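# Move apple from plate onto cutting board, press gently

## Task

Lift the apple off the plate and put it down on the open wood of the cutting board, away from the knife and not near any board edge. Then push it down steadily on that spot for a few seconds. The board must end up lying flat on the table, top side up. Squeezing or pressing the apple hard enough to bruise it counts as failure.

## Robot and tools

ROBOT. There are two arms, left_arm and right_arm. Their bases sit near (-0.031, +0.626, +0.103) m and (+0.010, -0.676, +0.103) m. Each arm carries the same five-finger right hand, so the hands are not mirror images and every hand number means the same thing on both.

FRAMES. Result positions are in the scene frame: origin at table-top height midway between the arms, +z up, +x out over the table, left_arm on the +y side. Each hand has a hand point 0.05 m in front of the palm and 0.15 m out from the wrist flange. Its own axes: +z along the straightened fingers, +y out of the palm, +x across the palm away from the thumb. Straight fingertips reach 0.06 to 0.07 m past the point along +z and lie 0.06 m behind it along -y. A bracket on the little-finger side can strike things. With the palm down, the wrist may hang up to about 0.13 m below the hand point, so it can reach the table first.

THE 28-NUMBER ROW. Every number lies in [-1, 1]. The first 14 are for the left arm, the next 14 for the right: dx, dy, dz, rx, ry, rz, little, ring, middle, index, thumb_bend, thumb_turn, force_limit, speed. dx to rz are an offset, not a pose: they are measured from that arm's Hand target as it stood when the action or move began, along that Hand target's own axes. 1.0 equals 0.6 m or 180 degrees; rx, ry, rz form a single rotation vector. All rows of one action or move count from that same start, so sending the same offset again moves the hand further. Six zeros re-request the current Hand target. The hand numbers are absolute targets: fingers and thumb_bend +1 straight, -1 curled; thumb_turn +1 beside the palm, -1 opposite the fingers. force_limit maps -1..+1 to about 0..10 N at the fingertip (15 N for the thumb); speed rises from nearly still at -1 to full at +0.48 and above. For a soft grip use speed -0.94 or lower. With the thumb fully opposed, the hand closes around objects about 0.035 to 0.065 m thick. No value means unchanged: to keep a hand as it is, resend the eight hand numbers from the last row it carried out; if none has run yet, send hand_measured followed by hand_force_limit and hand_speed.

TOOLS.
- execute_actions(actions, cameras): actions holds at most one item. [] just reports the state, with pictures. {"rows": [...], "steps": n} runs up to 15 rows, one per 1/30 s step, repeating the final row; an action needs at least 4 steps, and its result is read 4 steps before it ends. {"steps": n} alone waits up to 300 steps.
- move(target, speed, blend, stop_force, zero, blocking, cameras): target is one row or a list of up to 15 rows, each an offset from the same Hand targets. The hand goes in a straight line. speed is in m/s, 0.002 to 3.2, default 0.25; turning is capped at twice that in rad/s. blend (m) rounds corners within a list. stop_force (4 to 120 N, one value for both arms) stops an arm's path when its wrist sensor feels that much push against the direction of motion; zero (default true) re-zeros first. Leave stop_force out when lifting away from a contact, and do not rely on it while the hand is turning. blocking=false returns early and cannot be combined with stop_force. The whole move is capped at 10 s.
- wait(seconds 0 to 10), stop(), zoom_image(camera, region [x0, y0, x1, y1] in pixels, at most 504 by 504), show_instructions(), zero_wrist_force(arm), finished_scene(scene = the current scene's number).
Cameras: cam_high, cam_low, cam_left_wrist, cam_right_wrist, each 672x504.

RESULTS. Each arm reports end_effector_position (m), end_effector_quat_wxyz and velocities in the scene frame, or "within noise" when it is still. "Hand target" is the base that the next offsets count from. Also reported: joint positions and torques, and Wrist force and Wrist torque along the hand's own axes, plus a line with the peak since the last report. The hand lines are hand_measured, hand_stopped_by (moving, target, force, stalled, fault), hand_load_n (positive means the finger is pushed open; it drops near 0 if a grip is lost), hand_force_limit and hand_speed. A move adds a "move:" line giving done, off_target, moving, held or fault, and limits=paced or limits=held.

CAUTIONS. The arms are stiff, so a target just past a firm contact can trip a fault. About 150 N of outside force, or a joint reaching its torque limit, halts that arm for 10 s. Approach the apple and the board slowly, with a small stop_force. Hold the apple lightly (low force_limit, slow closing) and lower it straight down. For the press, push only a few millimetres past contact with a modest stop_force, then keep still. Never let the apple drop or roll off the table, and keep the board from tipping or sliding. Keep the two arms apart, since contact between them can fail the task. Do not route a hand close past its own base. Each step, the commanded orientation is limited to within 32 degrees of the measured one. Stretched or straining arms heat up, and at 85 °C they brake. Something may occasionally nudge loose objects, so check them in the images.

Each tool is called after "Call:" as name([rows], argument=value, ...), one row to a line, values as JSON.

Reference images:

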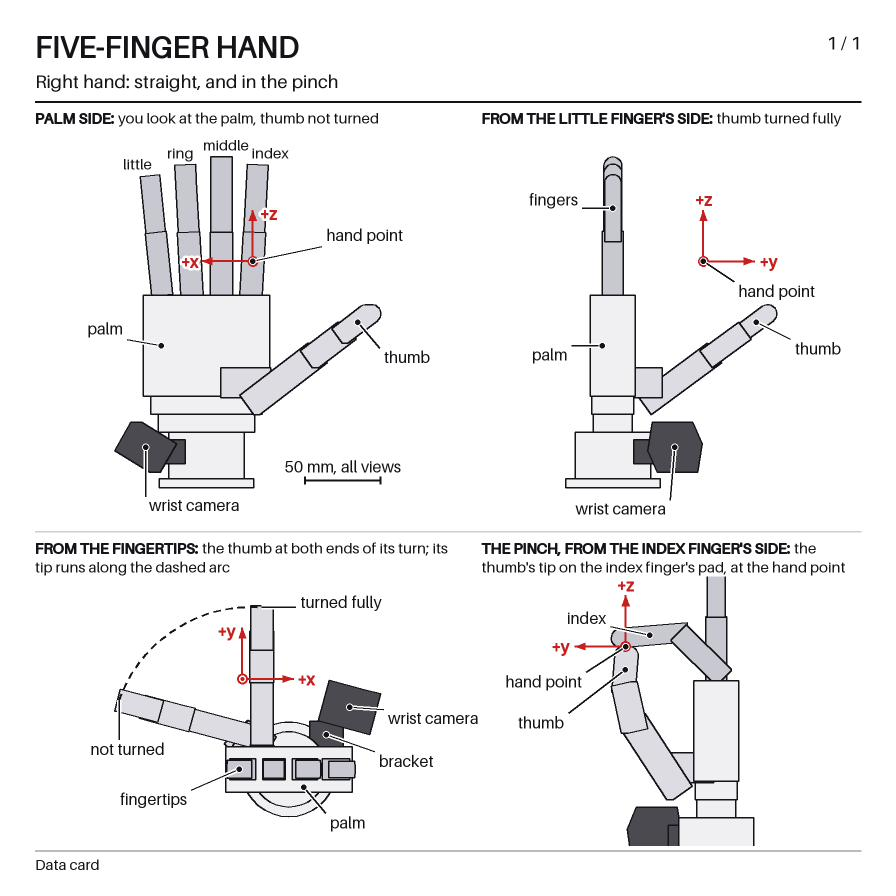

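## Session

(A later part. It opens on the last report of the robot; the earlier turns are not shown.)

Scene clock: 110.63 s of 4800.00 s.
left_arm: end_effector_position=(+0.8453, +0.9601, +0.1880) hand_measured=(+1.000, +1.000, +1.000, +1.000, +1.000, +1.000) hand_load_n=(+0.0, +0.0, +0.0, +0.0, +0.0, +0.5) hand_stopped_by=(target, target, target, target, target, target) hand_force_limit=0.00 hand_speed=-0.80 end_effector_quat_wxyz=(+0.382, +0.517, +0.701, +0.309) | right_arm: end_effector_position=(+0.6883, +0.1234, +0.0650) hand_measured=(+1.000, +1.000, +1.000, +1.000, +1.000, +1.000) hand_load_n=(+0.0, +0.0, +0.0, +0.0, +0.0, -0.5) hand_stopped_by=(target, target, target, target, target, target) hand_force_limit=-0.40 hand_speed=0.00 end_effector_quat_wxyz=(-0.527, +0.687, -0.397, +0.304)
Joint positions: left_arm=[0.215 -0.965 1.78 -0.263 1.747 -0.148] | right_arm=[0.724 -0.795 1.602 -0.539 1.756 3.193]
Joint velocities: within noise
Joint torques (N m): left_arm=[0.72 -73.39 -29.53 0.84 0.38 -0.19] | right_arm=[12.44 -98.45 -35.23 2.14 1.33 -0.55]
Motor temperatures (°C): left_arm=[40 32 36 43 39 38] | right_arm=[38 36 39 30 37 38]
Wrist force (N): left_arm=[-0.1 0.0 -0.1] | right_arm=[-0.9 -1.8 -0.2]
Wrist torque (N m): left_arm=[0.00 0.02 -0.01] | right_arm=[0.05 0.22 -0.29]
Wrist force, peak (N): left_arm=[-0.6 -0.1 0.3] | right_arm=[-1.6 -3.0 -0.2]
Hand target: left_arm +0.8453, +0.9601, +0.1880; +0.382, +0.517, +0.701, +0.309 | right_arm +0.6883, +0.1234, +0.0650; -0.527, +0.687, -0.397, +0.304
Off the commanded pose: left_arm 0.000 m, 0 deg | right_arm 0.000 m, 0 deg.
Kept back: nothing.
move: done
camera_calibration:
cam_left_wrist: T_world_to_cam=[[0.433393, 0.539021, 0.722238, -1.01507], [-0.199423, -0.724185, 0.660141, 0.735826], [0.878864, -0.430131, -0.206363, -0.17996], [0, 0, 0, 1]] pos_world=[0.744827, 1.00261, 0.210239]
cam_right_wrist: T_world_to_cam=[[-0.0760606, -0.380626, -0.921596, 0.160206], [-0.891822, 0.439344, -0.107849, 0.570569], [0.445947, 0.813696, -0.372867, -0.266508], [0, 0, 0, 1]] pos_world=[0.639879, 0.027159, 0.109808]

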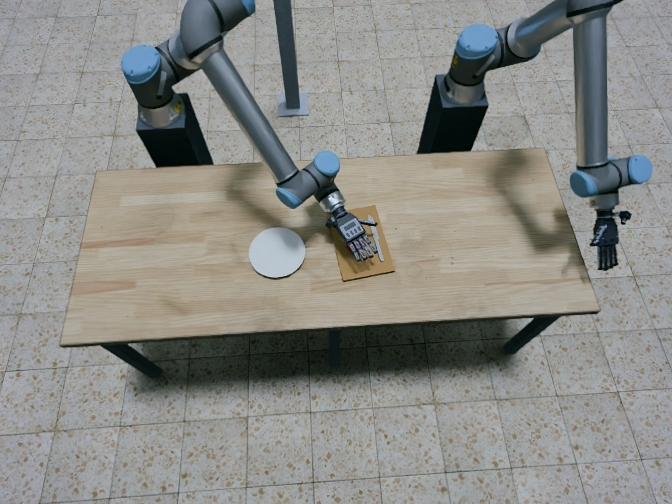

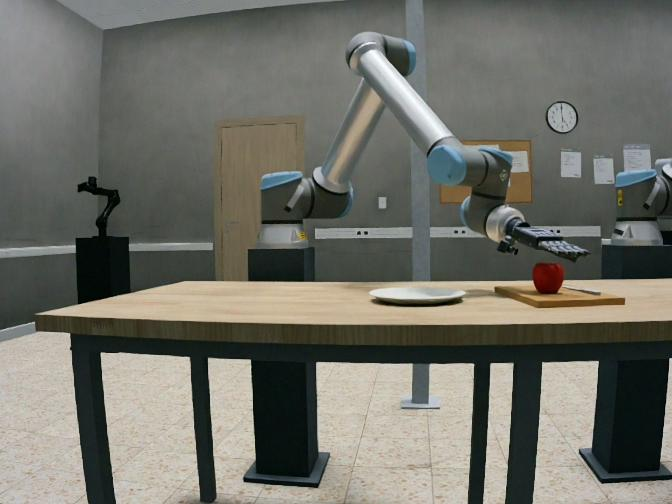

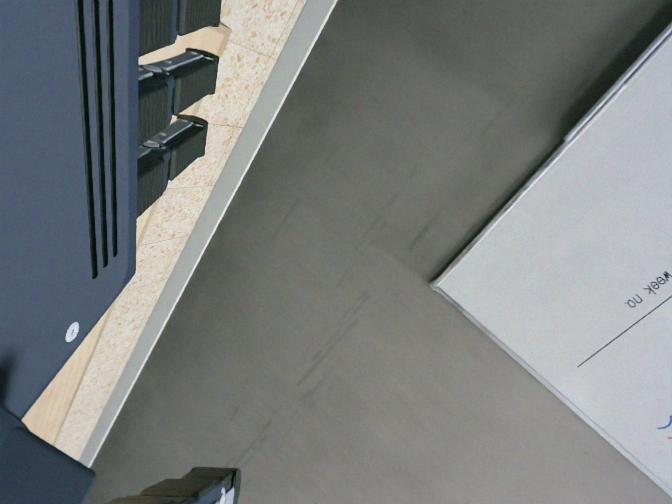

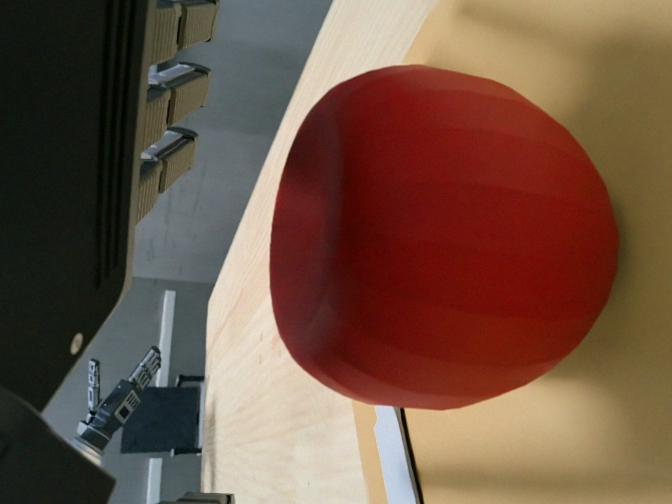

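Call:
move(target=[0,0,0,0,0,0,1,1,1,1,1,1,0,-0.8,0,-0.005,0.02,0,0,0,1,1,1,1,1,1,-0.4,0], speed=0.04, cameras=[])

Call:
move(target=[0,0,0,0,0,0,1,1,1,1,1,1,0,-0.8,0,0.0644,0.0173,0,0,0,1,1,1,1,1,1,-0.4,0], speed=0.006, stop_force=6)

Call:
zoom_image(camera="cam_low", region=[450, 180, 630, 315])

Call:
zoom_image(camera="cam_high", region=[290, 180, 450, 300])

Scene clock: 111.57 s of 4800.00 s.
left_arm: end_effector_position=(+0.8453, +0.9601, +0.1880) hand_measured=(+1.000, +1.000, +1.000, +1.000, +1.000, +1.000) hand_load_n=(+0.0, +0.0, +0.0, +0.0, +0.0, +0.0) hand_stopped_by=(target, target, target, target, target, target) hand_force_limit=0.00 hand_speed=-0.80 end_effector_quat_wxyz=(+0.382, +0.517, +0.701, +0.309) | right_arm: end_effector_position=(+0.6992, +0.1296, +0.0648) hand_measured=(+1.000, +1.000, +1.000, +1.000, +1.000, +1.000) hand_load_n=(-0.5, +0.0, +0.0, +0.0, +0.0, +0.0) hand_stopped_by=(target, target, target, target, target, target) hand_force_limit=-0.40 hand_speed=0.00 end_effector_quat_wxyz=(-0.527, +0.687, -0.397, +0.304)
Joint positions: left_arm=[0.215 -0.965 1.78 -0.263 1.747 -0.148] | right_arm=[0.721 -0.781 1.574 -0.525 1.753 3.192]
Joint velocities: within noise
Joint torques (N m): left_arm=[1.46 -72.25 -29.2 0.66 0.54 -0.23] | right_arm=[-10.46 -96.82 -20.98 -1.57 -1.17 -3.63]
Motor temperatures (°C): left_arm=[40 32 36 43 39 38] | right_arm=[38 36 39 30 37 38]
Wrist force (N): left_arm=[-0.1 -0.2 -0.2] | right_arm=[-0.7 -1.5 -0.1]
Wrist torque (N m): left_arm=[-0.02 0.02 -0.01] | right_arm=[0.11 0.18 -0.26]
Wrist force, peak (N): left_arm=[-0.2 -0.5 0.2] | right_arm=[-0.7 -2.0 0.1]
Hand target: left_arm +0.8453, +0.9601, +0.1880; +0.382, +0.517, +0.701, +0.309 | right_arm +0.6990, +0.1296, +0.0648; -0.527, +0.687, -0.397, +0.304
Off the commanded pose: left_arm 0.000 m, 0 deg | right_arm 0.000 m, 0 deg.
Kept back: nothing.
move: done
No camera images: "cameras" was empty.

Scene clock: 117.90 s of 4800.00 s.
left_arm: end_effector_position=(+0.8453, +0.9601, +0.1880) hand_measured=(+1.000, +1.000, +1.000, +1.000, +1.000, +1.000) hand_load_n=(+0.5, +0.0, +0.0, +0.0, +0.0, +0.0) hand_stopped_by=(target, target, target, target, target, target) hand_force_limit=0.00 hand_speed=-0.80 end_effector_quat_wxyz=(+0.382, +0.517, +0.701, +0.309) | right_arm: end_effector_position=(+0.6990, +0.1296, +0.0332) hand_measured=(+1.000, +1.000, +1.000, +1.000, +1.000, +1.000) hand_load_n=(+0.0, -0.5, -0.5, +0.0, +0.0, -0.5) hand_stopped_by=(target, target, target, target, target, target) hand_force_limit=-0.40 hand_speed=0.00 end_effector_quat_wxyz=(-0.527, +0.687, -0.397, +0.304)
Joint positions: left_arm=[0.215 -0.965 1.78 -0.263 1.747 -0.148] | right_arm=[0.721 -0.744 1.575 -0.563 1.753 3.192]
Joint velocities: within noise
Joint torques (N m): left_arm=[-0.7 -72.32 -28.37 0.66 0.71 -0.12] | right_arm=[12.09 -95.25 -19.02 3.31 1.67 2.83]
Motor temperatures (°C): left_arm=[40 32 36 43 39 38] | right_arm=[38 36 39 30 37 38]
Wrist force (N): left_arm=[-0.2 0.0 0.2] | right_arm=[-0.9 -7.7 -0.4]
Wrist torque (N m): left_arm=[-0.01 0.03 -0.01] | right_arm=[-0.02 0.23 -0.40]
Wrist force, peak (N): left_arm=[-0.5 -0.3 -0.2] | right_arm=[-0.5 -9.5 -0.8]
Hand target: left_arm +0.8453, +0.9601, +0.1880; +0.382, +0.517, +0.701, +0.309 | right_arm +0.6990, +0.1295, +0.0332; -0.527, +0.687, -0.397, +0.304 (not the last commanded pose)
Off the commanded pose: left_arm 0.000 m, 0 deg | right_arm 0.008 m, 0 deg.
Kept back: nothing.
move: contact (right_arm)
camera_calibration:
cam_left_wrist: T_world_to_cam=[[0.433393, 0.539021, 0.722238, -1.01507], [-0.199423, -0.724185, 0.660141, 0.735826], [0.878864, -0.430131, -0.206363, -0.17996], [0, 0, 0, 1]] pos_world=[0.744827, 1.00261, 0.210239]
cam_right_wrist: T_world_to_cam=[[-0.0760189, -0.380551, -0.92163, 0.133954], [-0.891817, 0.439352, -0.107854, 0.573944], [0.445964, 0.813726, -0.372781, -0.288237], [0, 0, 0, 1]] pos_world=[0.650579, 0.0333589, 0.0779082]

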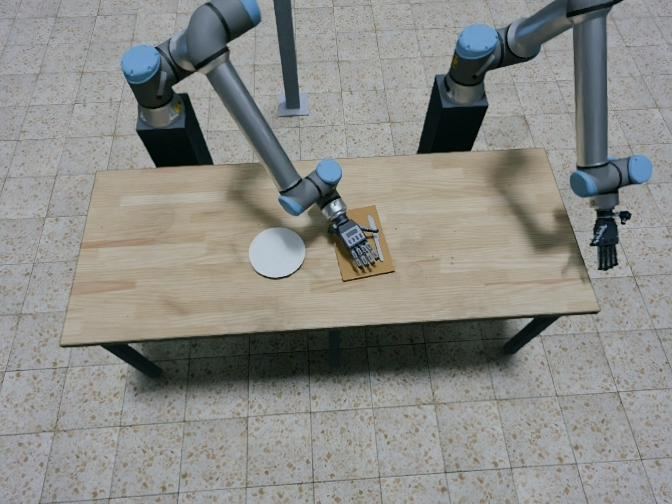

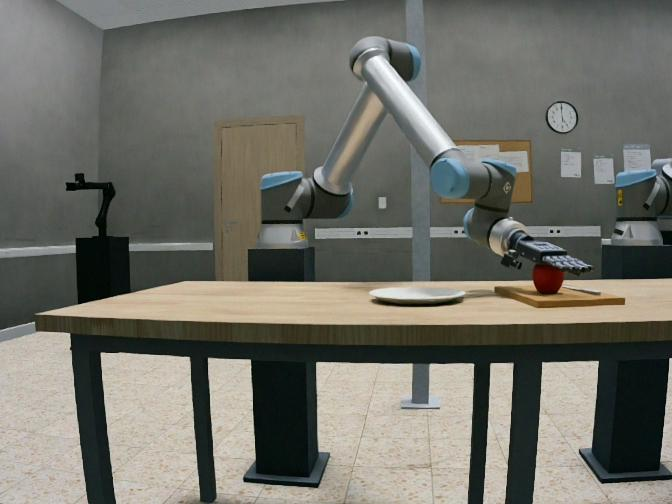

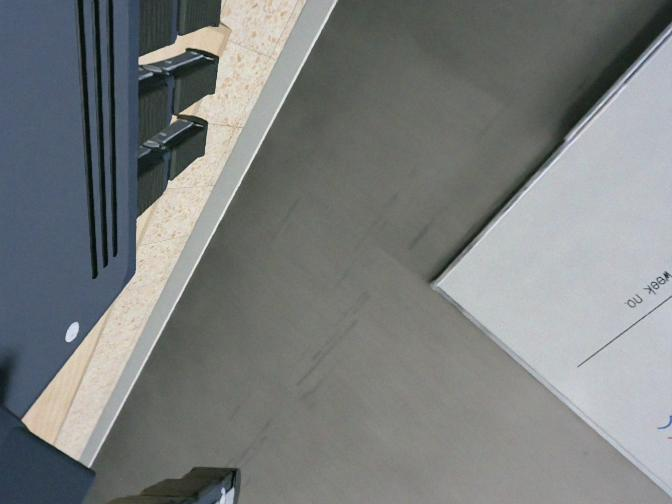

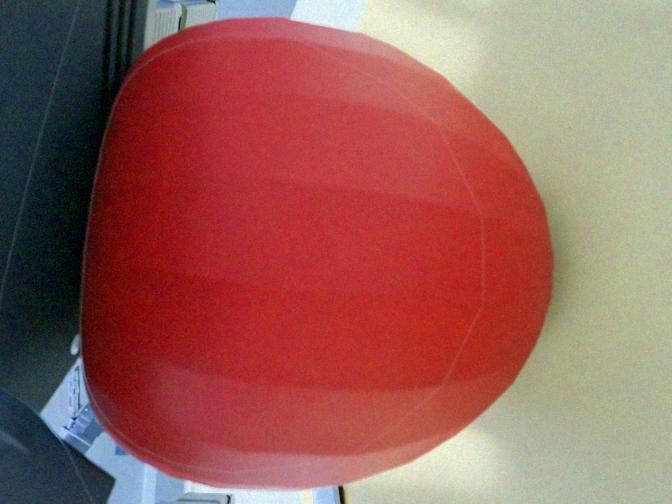

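Scaled by 2.800 from the camera's 672x504 image, which has a finer 960x720 frame.

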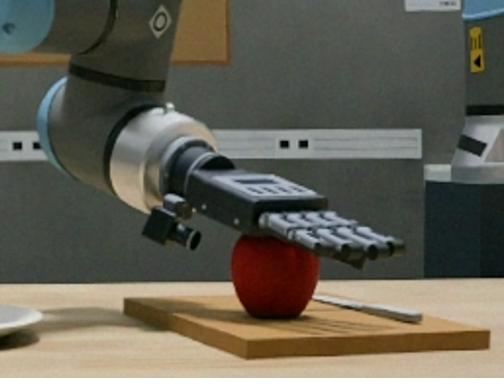

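Scaled by 3.150 from the camera's 672x504 image, which has a finer 960x720 frame.

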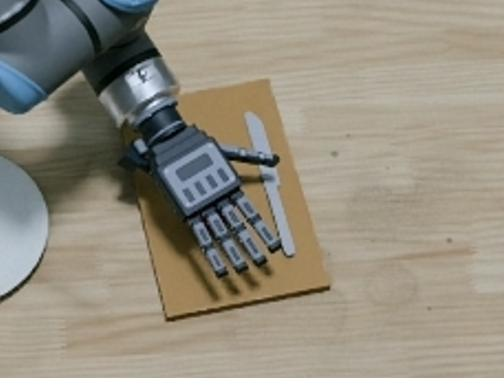

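Call:
move(target=[0,0,0,0,0,0,1,1,1,1,1,1,0,-0.8,0,0.0081,0.0022,0,0,0,1,1,1,1,1,1,-0.4,0], speed=0.003, stop_force=6, cameras=[])

Call:
wait(seconds=7, cameras=["cam_low"])

Scene clock: 151.17 s of 4800.00 s.
left_arm: end_effector_position=(+0.8453, +0.9601, +0.1880) hand_measured=(+1.000, +1.000, +1.000, +1.000, +1.000, +1.000) hand_load_n=(+0.0, +0.0, +0.0, +0.0, +0.0, +0.0) hand_stopped_by=(target, target, target, target, target, target) hand_force_limit=0.00 hand_speed=-0.80 end_effector_quat_wxyz=(+0.382, +0.517, +0.701, +0.309) | right_arm: end_effector_position=(+0.6990, +0.1296, +0.0324) hand_measured=(+1.000, +1.000, +1.000, +1.000, +1.000, +1.000) hand_load_n=(+0.0, +0.0, +0.0, +0.0, +0.0, +0.0) hand_stopped_by=(target, target, target, target, target, target) hand_force_limit=-0.40 hand_speed=0.00 end_effector_quat_wxyz=(-0.527, +0.687, -0.397, +0.304)
Joint positions: left_arm=[0.215 -0.965 1.78 -0.263 1.747 -0.148] | right_arm=[0.721 -0.743 1.575 -0.564 1.753 3.192]
Joint velocities: within noise
Joint torques (N m): left_arm=[0.6 -72.6 -28.97 0.69 0.39 0.02] | right_arm=[10.92 -85.62 -19.69 4.97 1.08 2.65]
Motor temperatures (°C): left_arm=[40 32 36 43 39 38] | right_arm=[38 36 39 30 37 38]
Wrist force (N): left_arm=[-0.1 0.4 0.1] | right_arm=[-0.2 -15.1 -0.9]
Wrist torque (N m): left_arm=[0.06 0.03 0.01] | right_arm=[-0.17 0.15 -0.51]
Wrist force, peak (N): left_arm=[-0.6 -0.2 -0.1] | right_arm=[-0.5 -15.7 -0.9]
Hand target: left_arm +0.8453, +0.9601, +0.1880; +0.382, +0.517, +0.701, +0.309 | right_arm +0.6990, +0.1296, +0.0325; -0.527, +0.687, -0.397, +0.304 (not the last commanded pose)
Off the commanded pose: left_arm 0.000 m, 0 deg | right_arm 0.004 m, 0 deg.
Kept back: nothing.
move: contact (right_arm)
No camera images: "cameras" was empty.

Scene clock: 158.17 s of 4800.00 s.
left_arm: end_effector_position=(+0.8453, +0.9601, +0.1880) hand_measured=(+1.000, +1.000, +1.000, +1.000, +1.000, +1.000) hand_load_n=(+0.0, +0.0, +0.0, +0.0, +0.0, +0.0) hand_stopped_by=(target, target, target, target, target, target) hand_force_limit=0.00 hand_speed=-0.80 end_effector_quat_wxyz=(+0.382, +0.517, +0.701, +0.309) | right_arm: end_effector_position=(+0.6990, +0.1296, +0.0325) hand_measured=(+1.000, +1.000, +1.000, +1.000, +1.000, +1.000) hand_load_n=(+0.0, -0.5, +0.0, -0.5, +0.0, +0.0) hand_stopped_by=(target, target, target, target, target, target) hand_force_limit=-0.40 hand_speed=0.00 end_effector_quat_wxyz=(-0.527, +0.687, -0.397, +0.304)
Joint positions: left_arm=[0.215 -0.965 1.78 -0.263 1.747 -0.148] | right_arm=[0.721 -0.743 1.575 -0.564 1.753 3.192]
Joint velocities: within noise
Joint torques (N m): left_arm=[0.89 -73.8 -30.13 0.62 0.37 0.12] | right_arm=[13.77 -87.29 -20.47 4.13 1.64 2.16]
Motor temperatures (°C): left_arm=[40 32 36 43 39 38] | right_arm=[37 36 39 30 37 38]
Wrist force (N): left_arm=[-0.4 0.0 0.0] | right_arm=[-0.8 -15.2 -0.5]
Wrist torque (N m): left_arm=[0.01 0.07 -0.02] | right_arm=[-0.25 0.21 -0.55]
Wrist force, peak (N): left_arm=[-0.3 -0.2 0.4] | right_arm=[-0.8 -15.2 -0.5]
Hand target: left_arm +0.8453, +0.9601, +0.1880; +0.382, +0.517, +0.701, +0.309 | right_arm +0.6990, +0.1296, +0.0325; -0.527, +0.687, -0.397, +0.304 (not the last commanded pose)
Off the commanded pose: left_arm 0.000 m, 0 deg | right_arm 0.004 m, 0 deg.
Steps of this call (1-210: nothing new was sent). Readings (end_effector_position of left_arm | right_arm; what the end effector reports):
1: (+0.8453, +0.9601, +0.1880) | (+0.6990, +0.1296, +0.0324) | left_arm hand_measured=(+1.000, +1.000, +1.000, +1.000, +1.000, +1.000) hand_load_n=(+0.0, +0.0, +0.0, -0.5, +0.0, +0.0) hand_stopped_by=(target, target, target, target, target, target) hand_force_limit=0.00 hand_speed=-0.80 | right_arm hand_measured=(+1.000, +1.000, +1.000, +1.000, +1.000, +1.000) hand_load_n=(+0.0, +0.0, +0.0, +0.0, +0.0, +0.0) hand_stopped_by=(target, target, target, target, target, target) hand_force_limit=-0.40 hand_speed=0.00
2: (+0.8453, +0.9601, +0.1880) | (+0.6990, +0.1296, +0.0324) | left_arm hand_measured=(+1.000, +1.000, +1.000, +1.000, +1.000, +1.000) hand_load_n=(+0.0, +0.0, +0.0, +0.0, +0.0, +0.0) hand_stopped_by=(target, target, target, target, target, target) hand_force_limit=0.00 hand_speed=-0.80 | right_arm hand_measured=(+1.000, +1.000, +1.000, +1.000, +1.000, +1.000) hand_load_n=(+0.0, +0.0, +0.0, -0.5, +0.0, +0.0) hand_stopped_by=(target, target, target, target, target, target) hand_force_limit=-0.40 hand_speed=0.00
4: (+0.8453, +0.9601, +0.1880) | (+0.6990, +0.1296, +0.0324) | left_arm hand_measured=(+1.000, +1.000, +1.000, +1.000, +1.000, +1.000) hand_load_n=(+0.0, +0.0, +0.0, +0.0, +0.0, +0.0) hand_stopped_by=(target, target, target, target, target, target) hand_force_limit=0.00 hand_speed=-0.80 | right_arm hand_measured=(+1.000, +1.000, +1.000, +1.000, +1.000, +1.000) hand_load_n=(+0.0, +0.0, -0.5, +0.0, +0.0, +0.0) hand_stopped_by=(target, target, target, target, target, target) hand_force_limit=-0.40 hand_speed=0.00
8: (+0.8453, +0.9601, +0.1880) | (+0.6990, +0.1296, +0.0324) | left_arm hand_measured=(+1.000, +1.000, +1.000, +1.000, +1.000, +1.000) hand_load_n=(+0.0, +0.0, +0.0, +0.0, +0.0, +0.0) hand_stopped_by=(target, target, target, target, target, target) hand_force_limit=0.00 hand_speed=-0.80 | right_arm hand_measured=(+1.000, +1.000, +1.000, +1.000, +1.000, +1.000) hand_load_n=(+0.0, +0.0, +0.0, +0.0, +0.0, +0.0) hand_stopped_by=(target, target, target, target, target, target) hand_force_limit=-0.40 hand_speed=0.00
210: the state above
Images, in order (width x height): cam_low 672x504.

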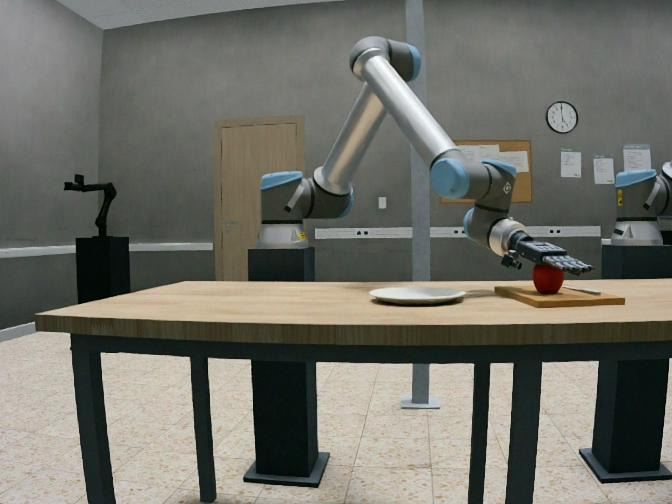

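Call:
move([
  [0,0,0,0,0,0,1,1,1,1,1,1,0,-0.8,0,-0.0161,-0.0043,0,0,0,1,1,1,1,1,1,-0.4,0],
  [0,0,0,0,0,0,1,1,1,1,1,1,0,-0.8,0,-0.2093,-0.056,0,0,0,1,1,1,1,1,1,-0.4,0],
  [0,0,0,0,0,0,1,1,1,1,1,1,0,-0.8,0,-0.2093,-0.256,0,0,0,1,1,1,1,1,1,-0.4,0],
], speed=[0.015,0.08,0.12], blend=[0,0.02,0])

Call:
zoom_image(camera="cam_high", region=[290, 180, 450, 300])

Call:
zoom_image(camera="cam_low", region=[450, 180, 630, 315])

Scene clock: 161.90 s of 4800.00 s.
left_arm: end_effector_position=(+0.8453, +0.9601, +0.1880) hand_measured=(+1.000, +1.000, +1.000, +1.000, +1.000, +1.000) hand_load_n=(+0.0, +0.0, +0.0, +0.5, +0.0, +0.0) hand_stopped_by=(target, target, target, target, target, target) hand_force_limit=0.00 hand_speed=-0.80 end_effector_quat_wxyz=(+0.382, +0.517, +0.701, +0.309) | right_arm: end_effector_position=(+0.5988, +0.0717, +0.1937) hand_measured=(+1.000, +1.000, +1.000, +1.000, +1.000, +1.000) hand_load_n=(+0.0, -0.5, +0.0, +0.0, +0.0, +0.0) hand_stopped_by=(target, target, target, target, target, target) hand_force_limit=-0.40 hand_speed=0.00 end_effector_quat_wxyz=(-0.527, +0.687, -0.397, +0.304)
Joint positions: left_arm=[0.215 -0.965 1.78 -0.263 1.747 -0.148] | right_arm=[0.753 -1.056 1.784 -0.459 1.783 3.2]
Joint velocities: within noise
Joint torques (N m): left_arm=[1.32 -71.99 -30.09 0.65 0.59 0.11] | right_arm=[-16.05 -62.92 -39.14 2.19 -1.45 1.18]
Motor temperatures (°C): left_arm=[40 32 36 43 39 38] | right_arm=[37 36 39 30 37 38]
Wrist force (N): left_arm=[-0.2 0.0 0.1] | right_arm=[-1.0 -2.0 -0.1]
Wrist torque (N m): left_arm=[0.00 0.04 -0.01] | right_arm=[0.02 0.23 -0.29]
Wrist force, peak (N): left_arm=[-0.5 -0.3 0.3] | right_arm=[-0.6 -15.1 -0.7]
Hand target: left_arm +0.8453, +0.9601, +0.1880; +0.382, +0.517, +0.701, +0.309 | right_arm +0.5989, +0.0716, +0.1937; -0.527, +0.687, -0.397, +0.304
Off the commanded pose: left_arm 0.000 m, 0 deg | right_arm 0.000 m, 0 deg.
Kept back: nothing.
move: done
camera_calibration:
cam_left_wrist: T_world_to_cam=[[0.433393, 0.539021, 0.722238, -1.01507], [-0.199423, -0.724185, 0.660141, 0.735826], [0.878864, -0.430131, -0.206363, -0.17996], [0, 0, 0, 1]] pos_world=[0.744827, 1.00261, 0.210239]
cam_right_wrist: T_world_to_cam=[[-0.0757909, -0.380331, -0.92174, 0.252168], [-0.89179, 0.439379, -0.10797, 0.527302], [0.446057, 0.813815, -0.372477, -0.136808], [0, 0, 0, 1]] pos_world=[0.550379, -0.0244416, 0.238409]

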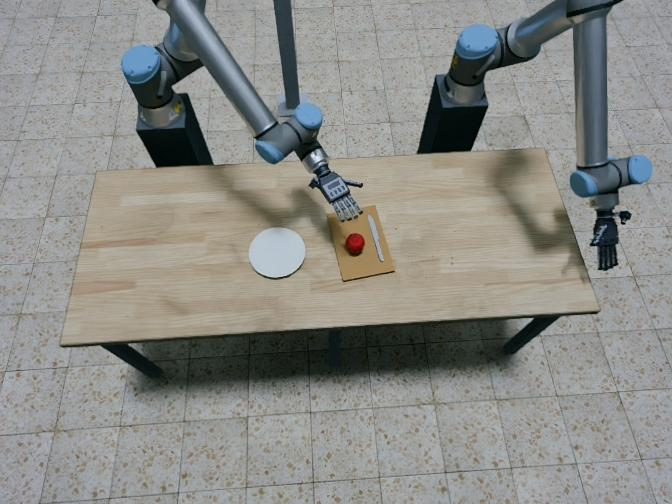

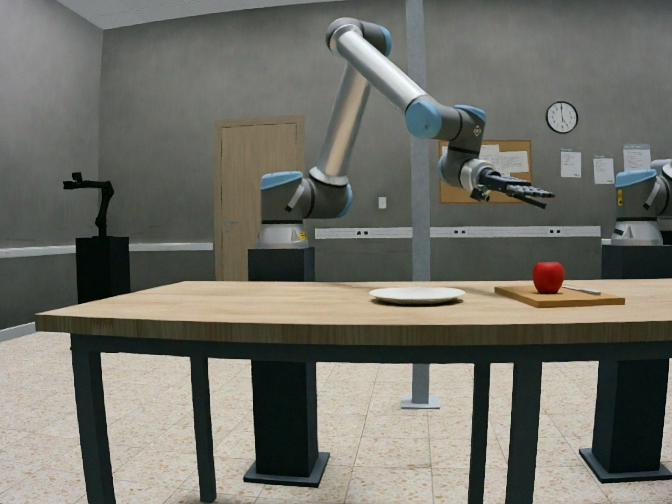

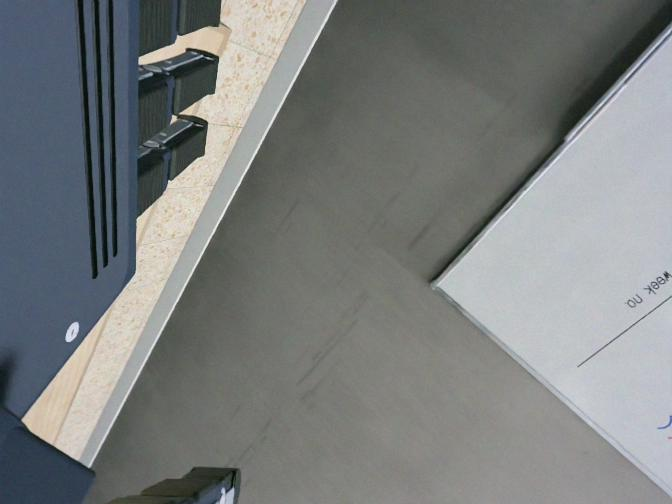

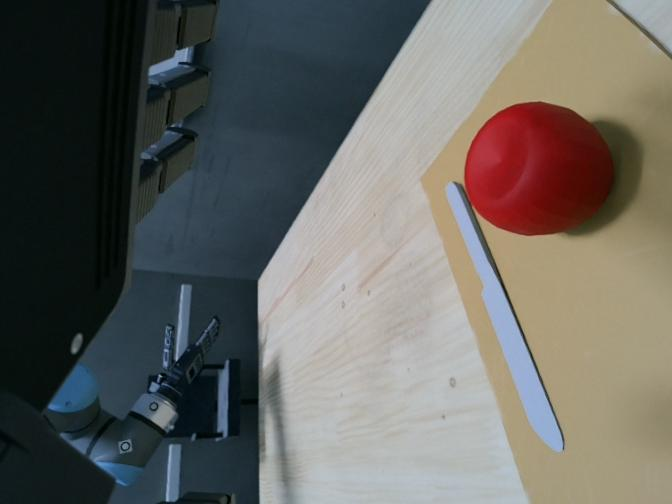

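Scaled by 3.150 from the camera's 672x504 image, which has a finer 960x720 frame.

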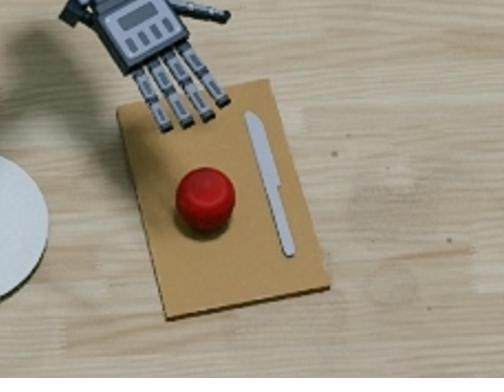

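Scaled by 2.800 from the camera's 672x504 image, which has a finer 960x720 frame.

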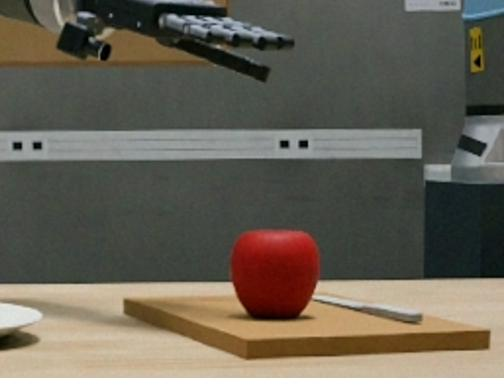

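Call:
finished_scene(scene=2)

The scene is finished: the task was done.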